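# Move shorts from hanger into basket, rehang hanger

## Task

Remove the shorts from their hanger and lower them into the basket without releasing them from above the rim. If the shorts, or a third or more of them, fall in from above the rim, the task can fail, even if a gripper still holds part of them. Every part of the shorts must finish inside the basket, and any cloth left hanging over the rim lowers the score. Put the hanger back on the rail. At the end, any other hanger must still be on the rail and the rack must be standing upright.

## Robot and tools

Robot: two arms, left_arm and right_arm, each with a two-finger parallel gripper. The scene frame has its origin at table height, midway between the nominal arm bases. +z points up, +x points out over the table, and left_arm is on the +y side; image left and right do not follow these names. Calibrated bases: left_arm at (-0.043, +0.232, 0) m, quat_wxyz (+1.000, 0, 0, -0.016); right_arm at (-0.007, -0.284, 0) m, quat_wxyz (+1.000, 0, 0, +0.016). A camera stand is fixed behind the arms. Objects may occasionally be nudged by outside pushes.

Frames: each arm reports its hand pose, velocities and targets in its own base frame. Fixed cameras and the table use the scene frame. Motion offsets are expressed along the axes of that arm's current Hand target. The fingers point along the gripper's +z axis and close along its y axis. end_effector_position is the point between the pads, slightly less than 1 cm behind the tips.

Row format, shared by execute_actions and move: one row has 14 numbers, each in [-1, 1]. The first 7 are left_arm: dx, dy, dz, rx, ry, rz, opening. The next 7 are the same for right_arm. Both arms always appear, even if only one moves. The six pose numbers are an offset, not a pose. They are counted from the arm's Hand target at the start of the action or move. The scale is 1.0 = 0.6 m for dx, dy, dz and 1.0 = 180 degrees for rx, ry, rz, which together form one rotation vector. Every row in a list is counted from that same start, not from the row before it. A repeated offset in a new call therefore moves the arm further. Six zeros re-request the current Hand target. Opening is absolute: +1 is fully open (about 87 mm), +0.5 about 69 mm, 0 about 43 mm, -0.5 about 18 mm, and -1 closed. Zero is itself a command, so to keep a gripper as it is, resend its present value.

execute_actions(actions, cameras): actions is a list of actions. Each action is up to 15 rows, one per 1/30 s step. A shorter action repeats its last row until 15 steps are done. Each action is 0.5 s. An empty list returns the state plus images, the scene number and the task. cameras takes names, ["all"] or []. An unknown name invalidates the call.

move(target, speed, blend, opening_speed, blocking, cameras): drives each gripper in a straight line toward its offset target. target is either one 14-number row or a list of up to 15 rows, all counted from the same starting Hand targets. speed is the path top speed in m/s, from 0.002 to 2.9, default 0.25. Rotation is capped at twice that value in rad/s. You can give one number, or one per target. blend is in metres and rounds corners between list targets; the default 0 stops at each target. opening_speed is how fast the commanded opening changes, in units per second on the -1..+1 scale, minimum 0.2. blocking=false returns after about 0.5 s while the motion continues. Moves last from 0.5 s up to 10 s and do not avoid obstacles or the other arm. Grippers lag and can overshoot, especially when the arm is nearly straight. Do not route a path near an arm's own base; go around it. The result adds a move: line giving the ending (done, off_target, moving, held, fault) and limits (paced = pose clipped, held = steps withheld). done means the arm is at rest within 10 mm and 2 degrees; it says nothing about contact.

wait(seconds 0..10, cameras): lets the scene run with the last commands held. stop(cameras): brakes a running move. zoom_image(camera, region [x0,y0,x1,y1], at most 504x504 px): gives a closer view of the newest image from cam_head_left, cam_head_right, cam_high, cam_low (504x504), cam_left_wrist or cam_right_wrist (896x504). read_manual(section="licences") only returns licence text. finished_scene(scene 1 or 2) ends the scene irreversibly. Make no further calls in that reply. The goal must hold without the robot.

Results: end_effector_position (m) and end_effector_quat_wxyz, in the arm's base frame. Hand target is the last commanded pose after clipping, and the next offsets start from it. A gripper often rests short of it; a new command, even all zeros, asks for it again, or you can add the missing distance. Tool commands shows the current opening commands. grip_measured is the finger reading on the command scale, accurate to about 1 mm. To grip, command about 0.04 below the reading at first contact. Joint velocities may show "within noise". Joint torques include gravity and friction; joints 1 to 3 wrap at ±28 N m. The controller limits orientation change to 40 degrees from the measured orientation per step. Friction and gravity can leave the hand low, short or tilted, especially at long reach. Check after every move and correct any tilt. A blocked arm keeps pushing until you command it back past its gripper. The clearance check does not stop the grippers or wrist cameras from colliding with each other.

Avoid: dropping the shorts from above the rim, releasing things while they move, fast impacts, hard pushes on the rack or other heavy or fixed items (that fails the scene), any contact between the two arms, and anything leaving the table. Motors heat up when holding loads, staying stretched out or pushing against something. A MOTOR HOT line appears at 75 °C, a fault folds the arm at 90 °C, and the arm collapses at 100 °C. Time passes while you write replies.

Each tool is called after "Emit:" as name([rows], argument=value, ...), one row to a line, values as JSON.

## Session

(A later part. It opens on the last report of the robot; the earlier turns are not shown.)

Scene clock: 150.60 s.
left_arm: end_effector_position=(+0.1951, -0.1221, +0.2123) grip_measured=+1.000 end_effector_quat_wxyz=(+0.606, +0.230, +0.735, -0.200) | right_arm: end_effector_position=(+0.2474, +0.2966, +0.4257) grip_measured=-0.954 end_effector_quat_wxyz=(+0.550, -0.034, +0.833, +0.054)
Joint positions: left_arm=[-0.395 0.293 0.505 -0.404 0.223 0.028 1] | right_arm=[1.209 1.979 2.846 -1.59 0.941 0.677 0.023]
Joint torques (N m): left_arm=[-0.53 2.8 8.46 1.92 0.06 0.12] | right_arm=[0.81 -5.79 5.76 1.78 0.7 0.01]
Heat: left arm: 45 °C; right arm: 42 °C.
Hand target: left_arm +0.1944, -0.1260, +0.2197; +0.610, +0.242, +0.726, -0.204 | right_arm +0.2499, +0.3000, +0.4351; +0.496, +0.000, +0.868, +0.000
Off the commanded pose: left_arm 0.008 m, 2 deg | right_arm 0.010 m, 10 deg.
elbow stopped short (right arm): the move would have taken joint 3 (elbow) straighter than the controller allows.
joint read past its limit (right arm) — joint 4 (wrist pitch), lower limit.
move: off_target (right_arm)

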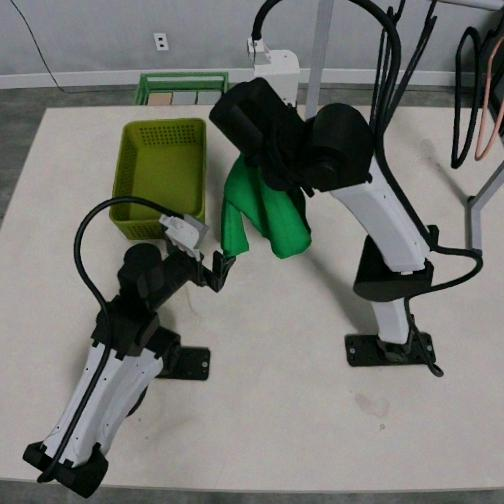

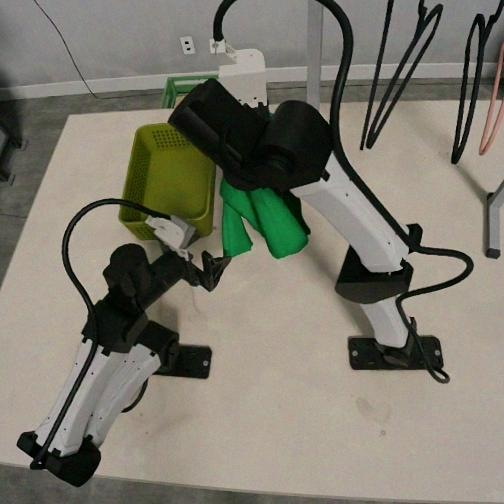

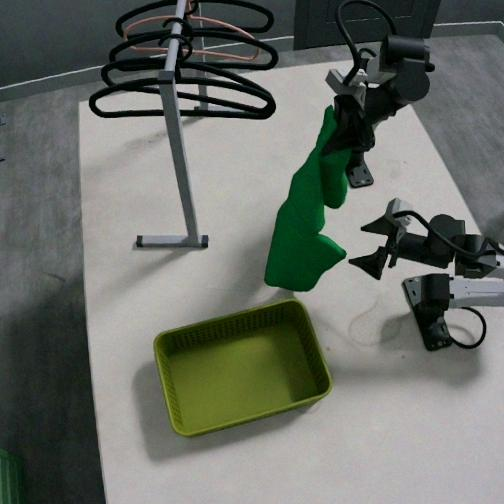

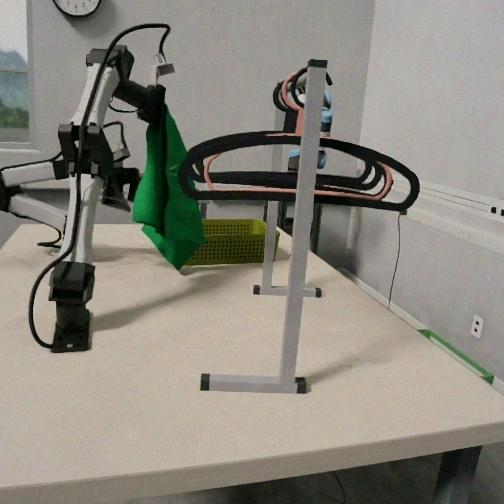

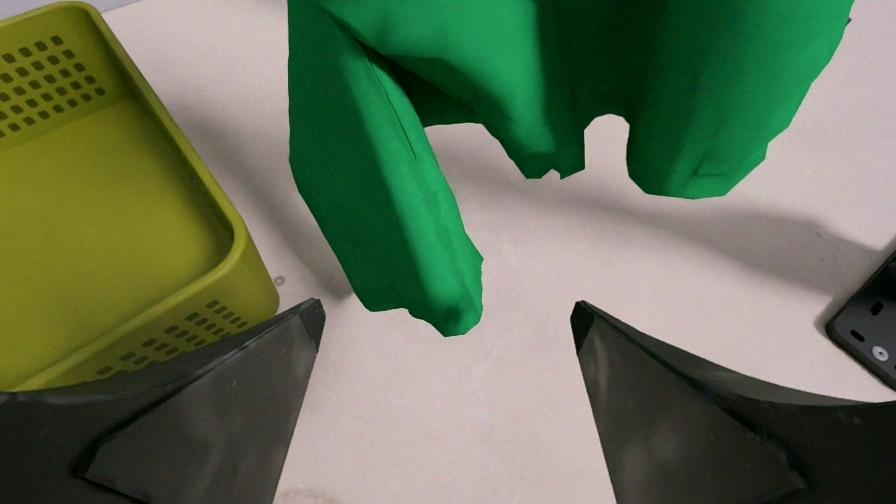

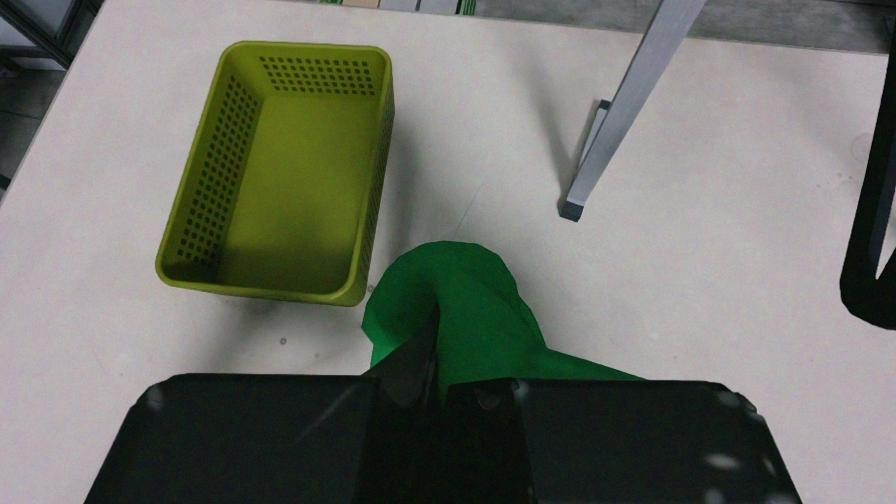

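Emit:
move([
  [0.132,0.06,-0.074,-0.092,0.094,-0.048,1,-0.168,0.067,-0.06,-0.310,-0.337,0.012,-1],
  [0.263,0.12,-0.147,-0.185,0.188,-0.096,1,-0.196,0.2,0.02,-0.310,-0.337,0.012,-1],
], speed=0.25, blend=[0.03,0], cameras=["all"])

Scene clock: 167.67 s.
left_arm: end_effector_position=(+0.1515, -0.0024, +0.0897) grip_measured=+1.000 end_effector_quat_wxyz=(+0.402, -0.003, +0.916, -0.006) | right_arm: end_effector_position=(+0.3275, +0.4224, +0.5000) grip_measured=-0.954 end_effector_quat_wxyz=(+0.777, -0.222, +0.450, +0.381)
Joint positions: left_arm=[-0.008 0.277 0.46 -0.926 0.003 -0.015 1] | right_arm=[0.91 1.676 1.579 0.617 -0.004 0.001 0.023]
Joint torques (N m): left_arm=[0.7 2.91 5.37 1.43 -0.14 0.13] | right_arm=[0.84 -6.56 10.77 2.03 -0.02 0.14]
Heat: left arm: 46 °C; right arm: 44 °C.
Hand target: left_arm +0.1464, +0.0001, +0.0794; +0.382, +0.000, +0.924, +0.000 | right_arm +0.3199, +0.4200, +0.5303; +0.794, -0.206, +0.412, +0.396
Off the commanded pose: left_arm 0.012 m, 3 deg | right_arm 0.031 m, 5 deg.
move: off_target (left_arm, right_arm)

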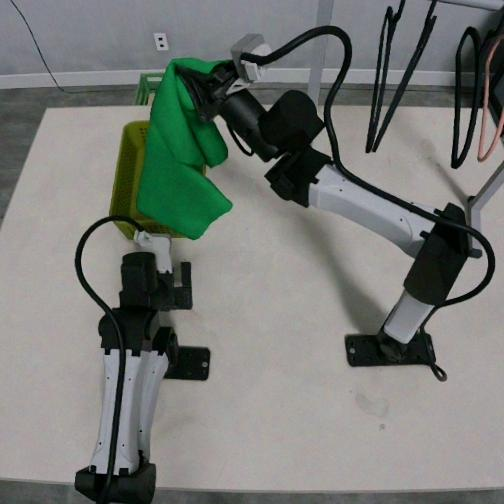

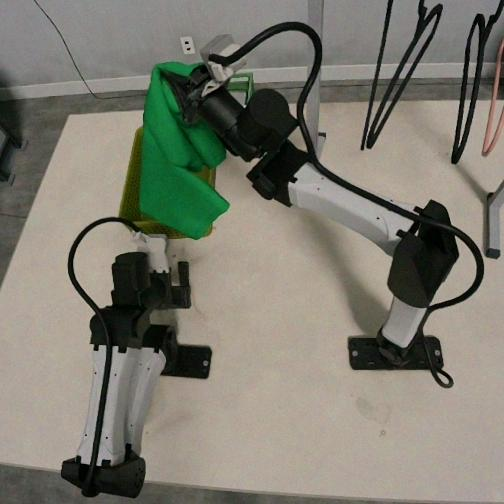

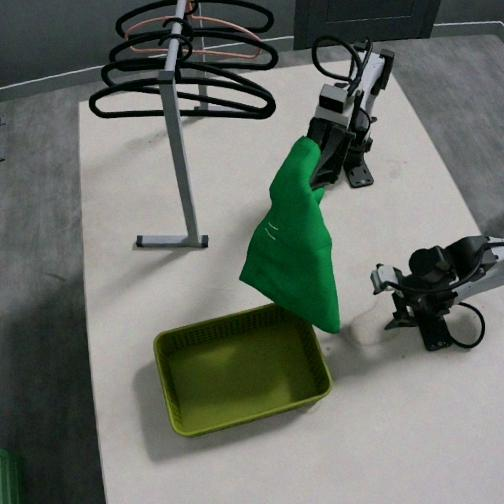

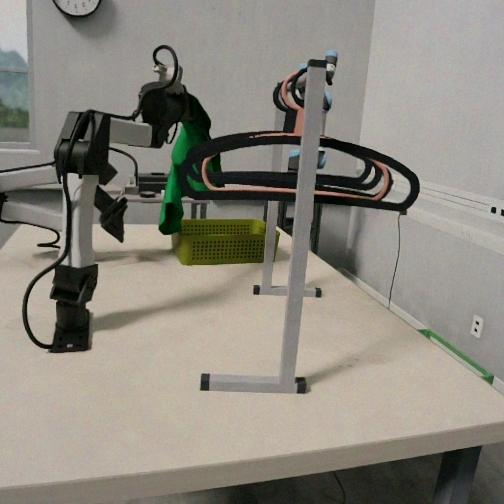

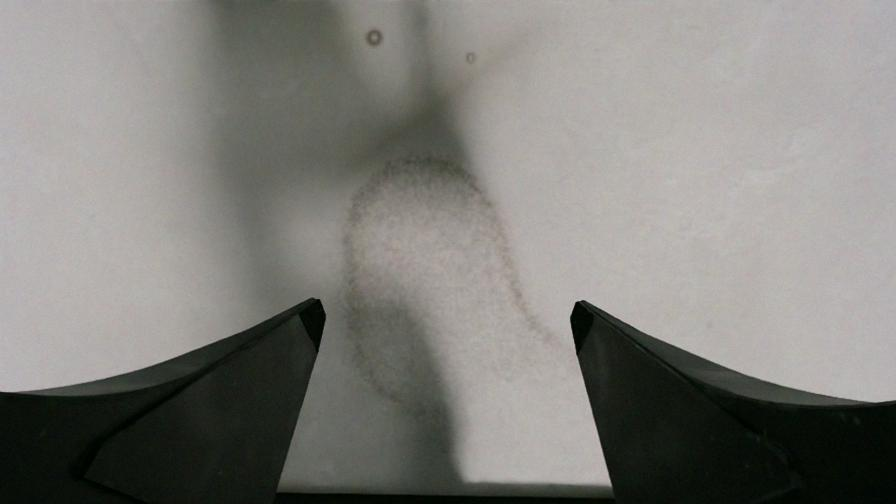

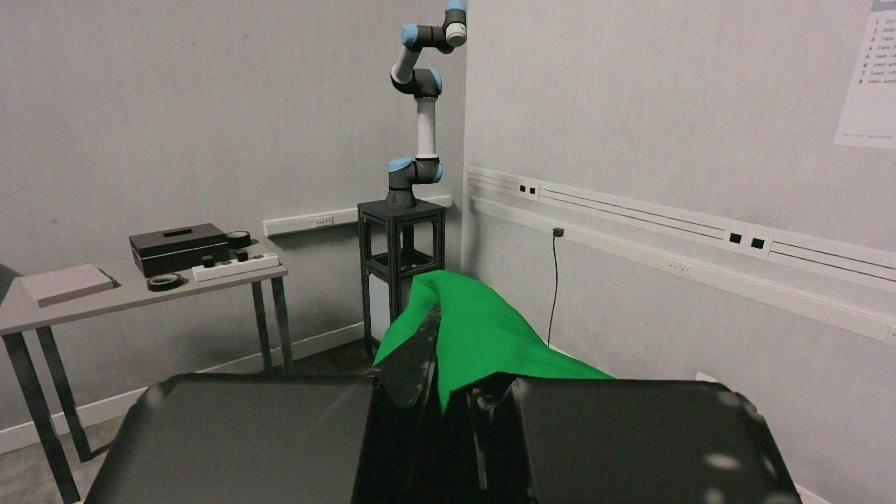

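Emit:
move(target=[0,0,0,0,0,0,1,0.130,-0.078,0.07,0,0,0,-1], speed=0.2, cameras=["cam_high","cam_head_left","cam_low"])

Scene clock: 178.40 s.
left_arm: end_effector_position=(+0.1515, -0.0023, +0.0897) grip_measured=+1.000 end_effector_quat_wxyz=(+0.402, -0.002, +0.916, -0.006) | right_arm: end_effector_position=(+0.4080, +0.4574, +0.4655) grip_measured=-0.954 end_effector_quat_wxyz=(+0.778, -0.218, +0.447, +0.384)
Joint positions: left_arm=[-0.008 0.277 0.46 -0.926 0.003 -0.015 1] | right_arm=[0.815 1.983 1.822 0.692 -0.084 0.054 0.023]
Joint torques (N m): left_arm=[0.72 2.91 5.38 1.43 -0.14 0.12] | right_arm=[-0.05 -8.5 10.81 2.01 -0.06 0.19]
Heat: left arm: 45 °C; right arm: 46 °C.
Hand target: left_arm +0.1464, +0.0001, +0.0794; +0.382, +0.000, +0.924, +0.000 | right_arm +0.4050, +0.4549, +0.4909; +0.794, -0.206, +0.412, +0.396
Off the commanded pose: left_arm 0.012 m, 3 deg | right_arm 0.025 m, 5 deg.
move: off_target (left_arm, right_arm)
Images, in order (width x height): cam_head_left 504x504, cam_high 504x504, cam_low 504x504.

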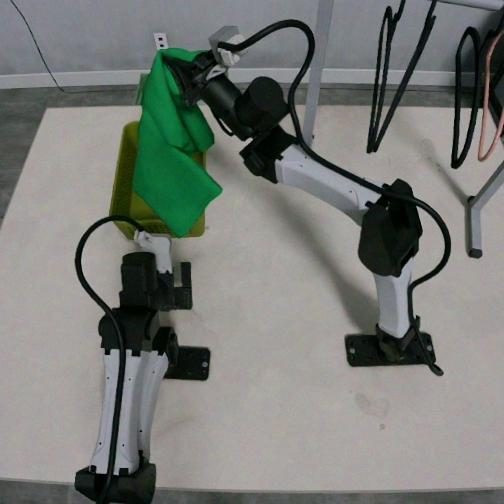

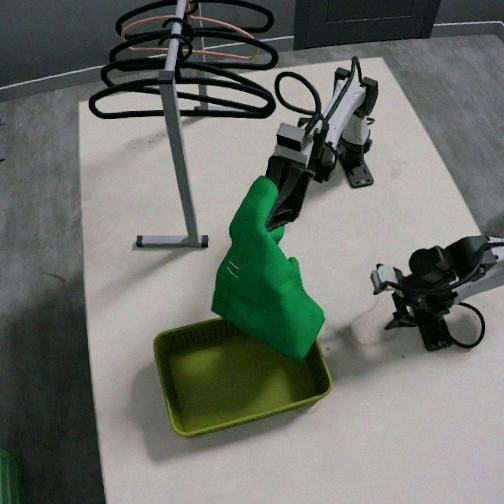

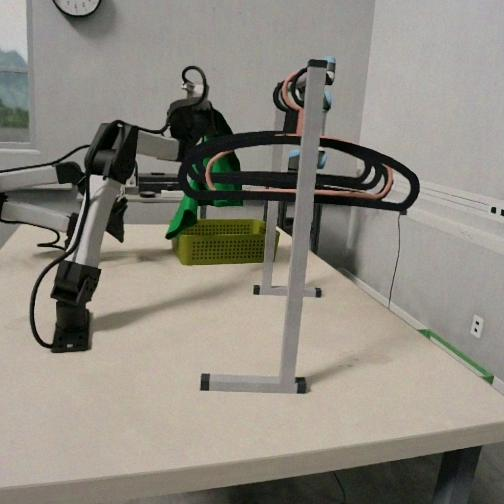

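Emit:
move([
  [0,0,0,0,0,0,1,0.178,0.002,-0.037,0,0.083,0,-1],
  [0,0,0,0,0,0,1,0.375,-0.003,-0.133,0,0.194,0,-1],
], speed=0.18, blend=[0.03,0], cameras=["cam_high","cam_head_left","cam_right_wrist"])

Scene clock: 191.70 s.
left_arm: end_effector_position=(+0.1515, -0.0023, +0.0897) grip_measured=+1.000 end_effector_quat_wxyz=(+0.402, -0.002, +0.916, -0.006) | right_arm: end_effector_position=(+0.4462, +0.4988, +0.2608) grip_measured=-0.954 end_effector_quat_wxyz=(+0.633, -0.308, +0.637, +0.314)
Joint positions: left_arm=[-0.008 0.277 0.46 -0.926 0.003 -0.015 1] | right_arm=[0.816 2.174 1.822 0.35 -0.095 0.01 0.023]
Joint torques (N m): left_arm=[0.7 2.92 5.35 1.44 -0.13 0.12] | right_arm=[0.73 -9.91 9.84 1.99 -0.08 0]
Heat: left arm: 44 °C; right arm: 47 °C.
Hand target: left_arm +0.1464, +0.0001, +0.0794; +0.382, +0.000, +0.924, +0.000 | right_arm +0.4452, +0.5049, +0.2608; +0.634, -0.315, +0.632, +0.316
Off the commanded pose: left_arm 0.012 m, 3 deg | right_arm 0.006 m, 1 deg.
move: off_target (left_arm)
Images, in order (width x height): cam_head_left 504x504, cam_high 504x504, cam_right_wrist 896x504.

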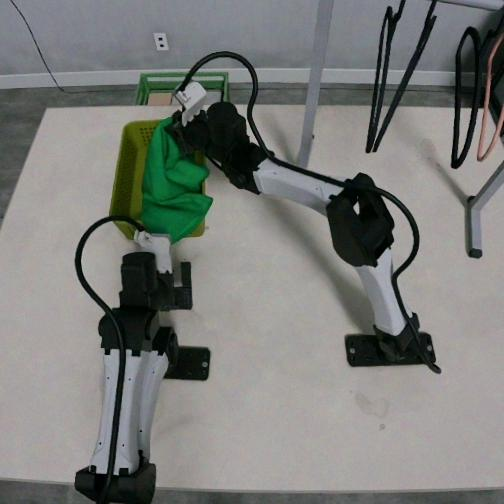

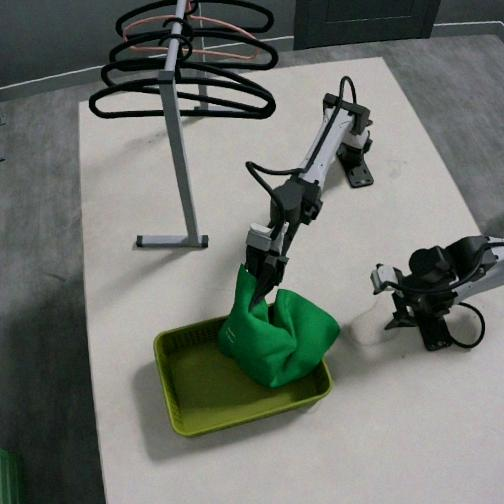

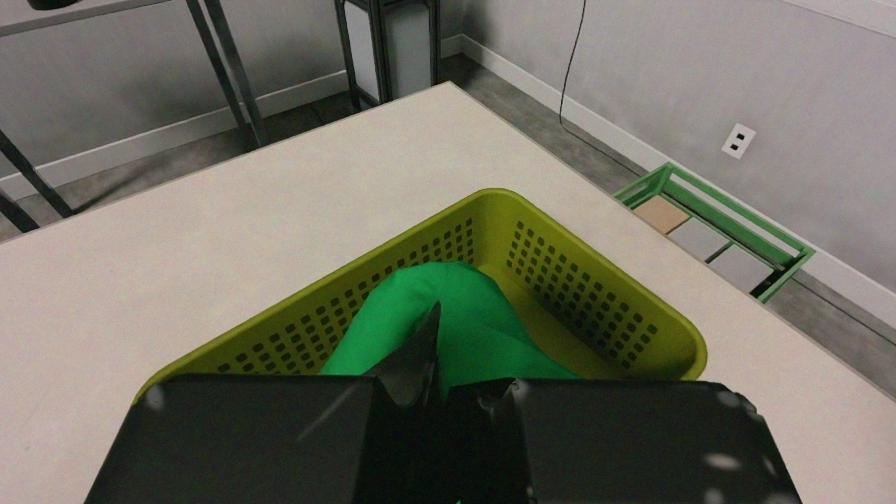

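Emit:
move([
  [0,0,0,0,0,0,1,0.125,-0.06,0.045,0,0,0,-1],
  [0,0,0,0,0,0,1,0.2,-0.06,0.045,0,0.08,0,-1],
], speed=0.18, blend=[0.02,0], cameras=["all"])

Scene clock: 201.33 s.
left_arm: end_effector_position=(+0.1515, -0.0023, +0.0897) grip_measured=+1.000 end_effector_quat_wxyz=(+0.402, -0.002, +0.916, -0.006) | right_arm: end_effector_position=(+0.4910, +0.5001, +0.1494) grip_measured=-0.954 end_effector_quat_wxyz=(+0.556, -0.344, +0.705, +0.275)
Joint positions: left_arm=[-0.008 0.277 0.46 -0.926 0.003 -0.015 1] | right_arm=[0.759 2.43 2.037 0.158 -0.15 -0.031 0.023]
Joint torques (N m): left_arm=[0.72 2.89 5.35 1.43 -0.13 0.12] | right_arm=[0.62 -10.7 10.32 1.85 -0.07 0.02]
Heat: left arm: 44 °C; right arm: 48 °C.
Hand target: left_arm +0.1464, +0.0001, +0.0794; +0.382, +0.000, +0.924, +0.000 | right_arm +0.4903, +0.5051, +0.1408; +0.550, -0.353, +0.706, +0.274
Off the commanded pose: left_arm 0.012 m, 3 deg | right_arm 0.010 m, 1 deg.
move: off_target (left_arm)

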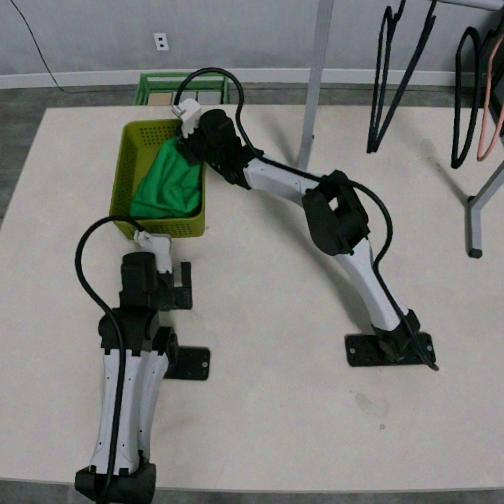

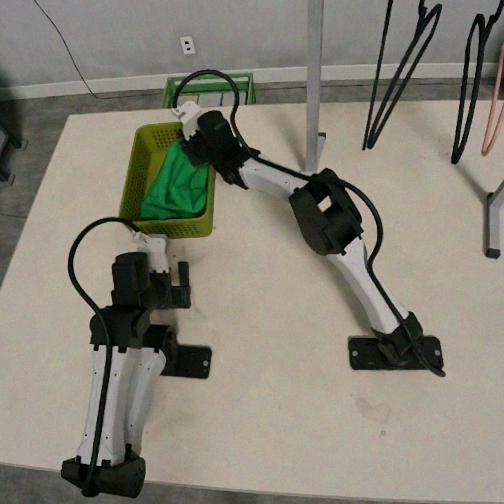

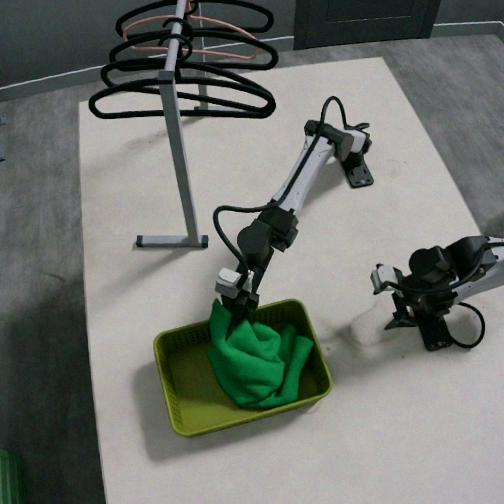

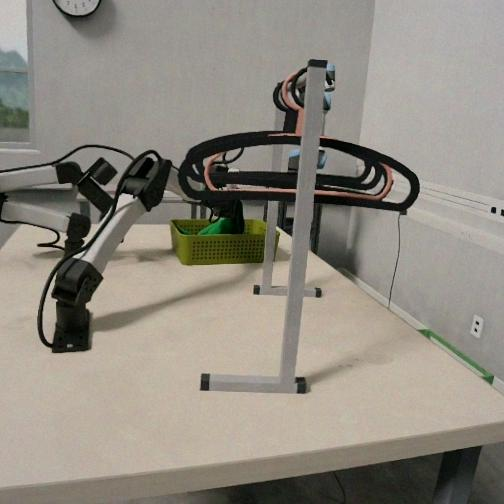

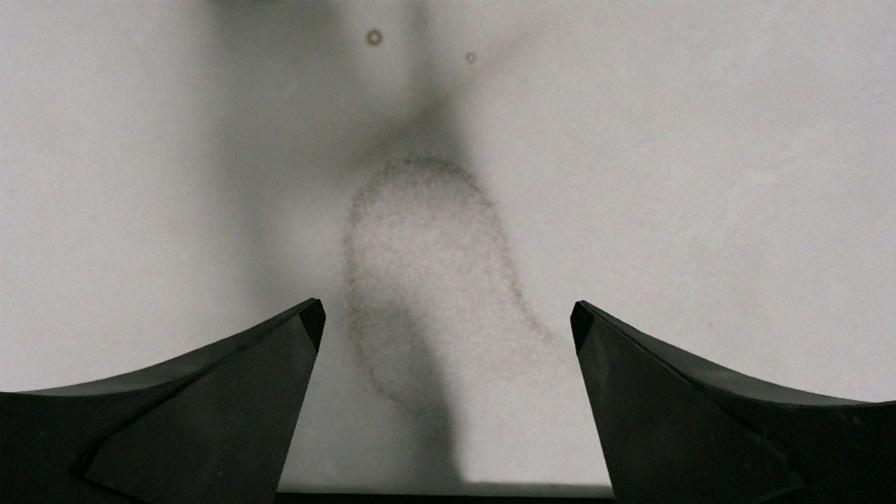

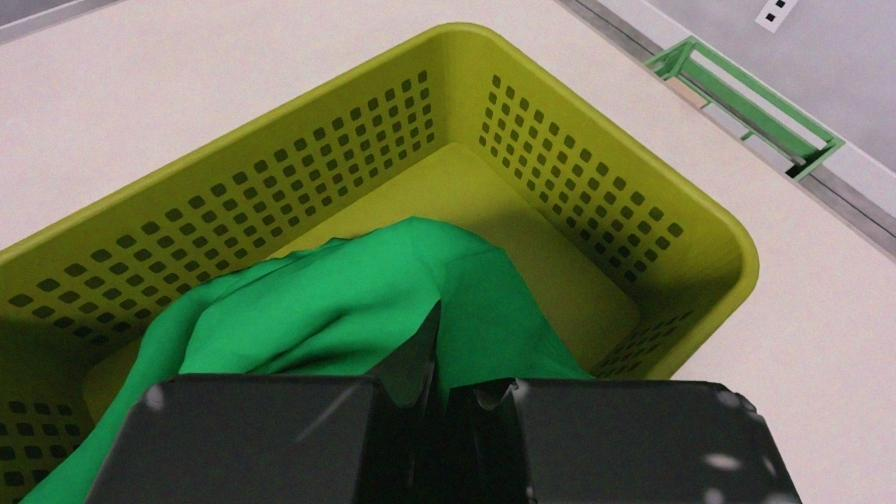

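Emit:
move([
  [0,0,0,0,0,0,1,0.062,0.012,0.06,0,0.14,0,-1],
  [0,0,0,0,0,0,1,0.062,0.012,0.06,0,0.14,0,0.3],
], speed=0.15, opening_speed=1, cameras=["cam_high","cam_right_wrist","cam_low"])

Scene clock: 212.00 s.
left_arm: end_effector_position=(+0.1515, -0.0023, +0.0897) grip_measured=+1.000 end_effector_quat_wxyz=(+0.402, -0.002, +0.916, -0.006) | right_arm: end_effector_position=(+0.5005, +0.5235, +0.1006) grip_measured=+0.300 end_effector_quat_wxyz=(+0.480, -0.370, +0.762, +0.227)
Joint positions: left_arm=[-0.008 0.277 0.46 -0.926 0.003 -0.015 1] | right_arm=[0.788 2.851 2.841 -0.443 -0.095 -0.057 0.65]
Joint torques (N m): left_arm=[0.72 2.91 5.37 1.43 -0.13 0.12] | right_arm=[1.02 -12.15 10.04 2 0.08 0.04]
Heat: left arm: 44 °C; right arm: 54 °C.
Hand target: left_arm +0.1464, +0.0001, +0.0794; +0.382, +0.000, +0.924, +0.000 | right_arm +0.5001, +0.5299, +0.0957; +0.382, -0.404, +0.809, +0.190
Off the commanded pose: left_arm 0.012 m, 3 deg | right_arm 0.008 m, 14 deg.
elbow stopped short (right arm): the move would have taken joint 3 (elbow) straighter than the controller allows.
move: off_target (left_arm, right_arm); target 2's new opening was sent with right_arm's hand 0.008 m and 14 deg from that target
Images, in order (width x height): cam_high 504x504, cam_low 504x504, cam_right_wrist 896x504.

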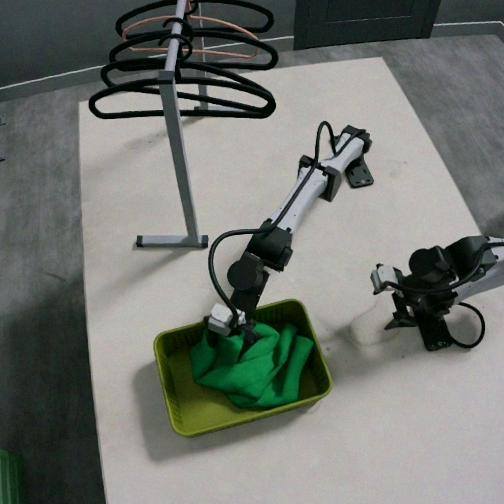

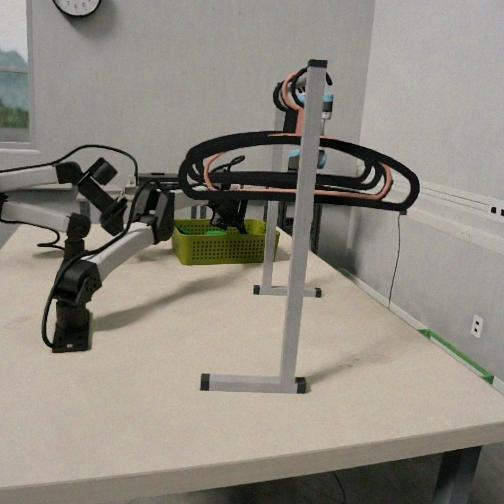

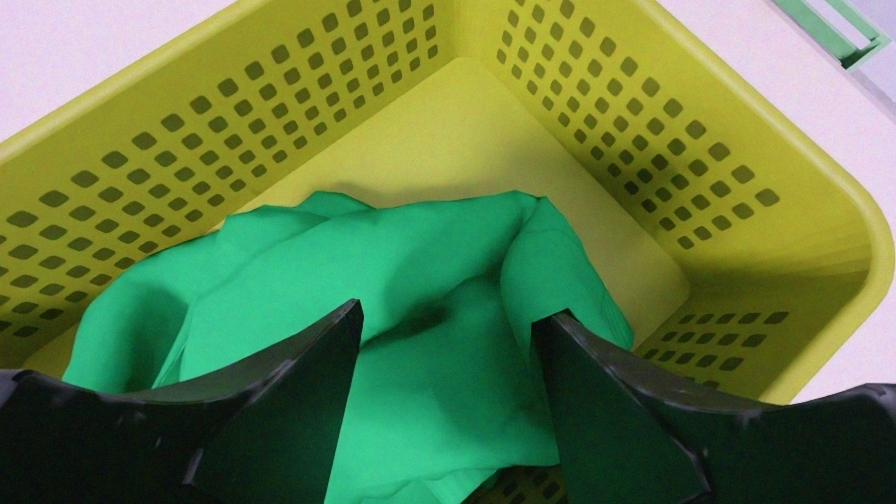

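Emit:
move([
  [0,0,0,0,0,0,1,-0.102,0,-0.192,0,-0.07,0,0.3],
  [0,0,0,0,0,0,1,0.1,-0.05,-0.4,0,-0.05,0,0.3],
], speed=0.2, blend=[0.03,0], cameras=["cam_high","cam_head_left","cam_low"])

Scene clock: 221.10 s.
left_arm: end_effector_position=(+0.1515, -0.0023, +0.0897) grip_measured=+1.000 end_effector_quat_wxyz=(+0.402, -0.002, +0.916, -0.006) | right_arm: end_effector_position=(+0.3903, +0.3342, +0.1925) grip_measured=+0.300 end_effector_quat_wxyz=(+0.433, -0.384, +0.786, +0.217)
Joint positions: left_arm=[-0.008 0.277 0.46 -0.926 0.003 -0.015 1] | right_arm=[0.639 1.789 1.509 -0.299 -0.236 -0.142 0.65]
Joint torques (N m): left_arm=[0.7 2.91 5.37 1.43 -0.13 0.12] | right_arm=[-0.14 -10.03 6.99 1.99 -0.18 0.02]
Heat: left arm: 44 °C; right arm: 59 °C.
Hand target: left_arm +0.1464, +0.0001, +0.0794; +0.382, +0.000, +0.924, +0.000 | right_arm +0.3897, +0.3334, +0.2020; +0.445, -0.388, +0.777, +0.221
Off the commanded pose: left_arm 0.012 m, 3 deg | right_arm 0.010 m, 2 deg.
elbow stopped short (right arm): the move would have taken joint 3 (elbow) straighter than the controller allows.
move: off_target (left_arm)
Images, in order (width x height): cam_head_left 504x504, cam_high 504x504, cam_low 504x504.

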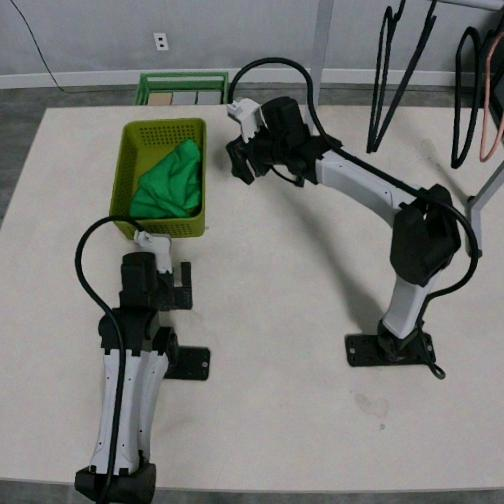

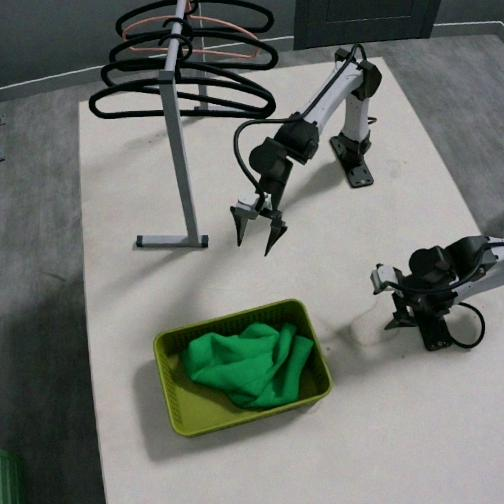

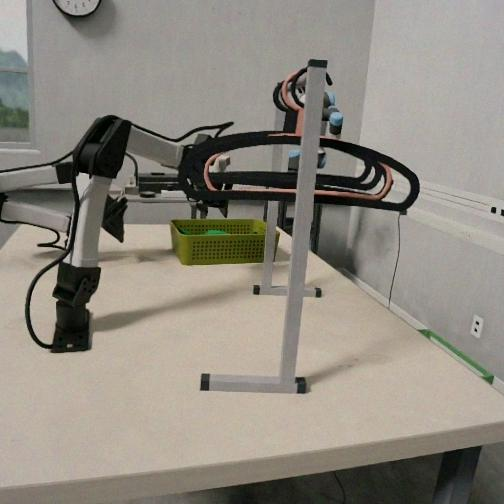

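All of the shorts are inside the basket, and every hanger is still on the rail.

Emit:
finished_scene(scene=2)

The scene is finished: the task was done.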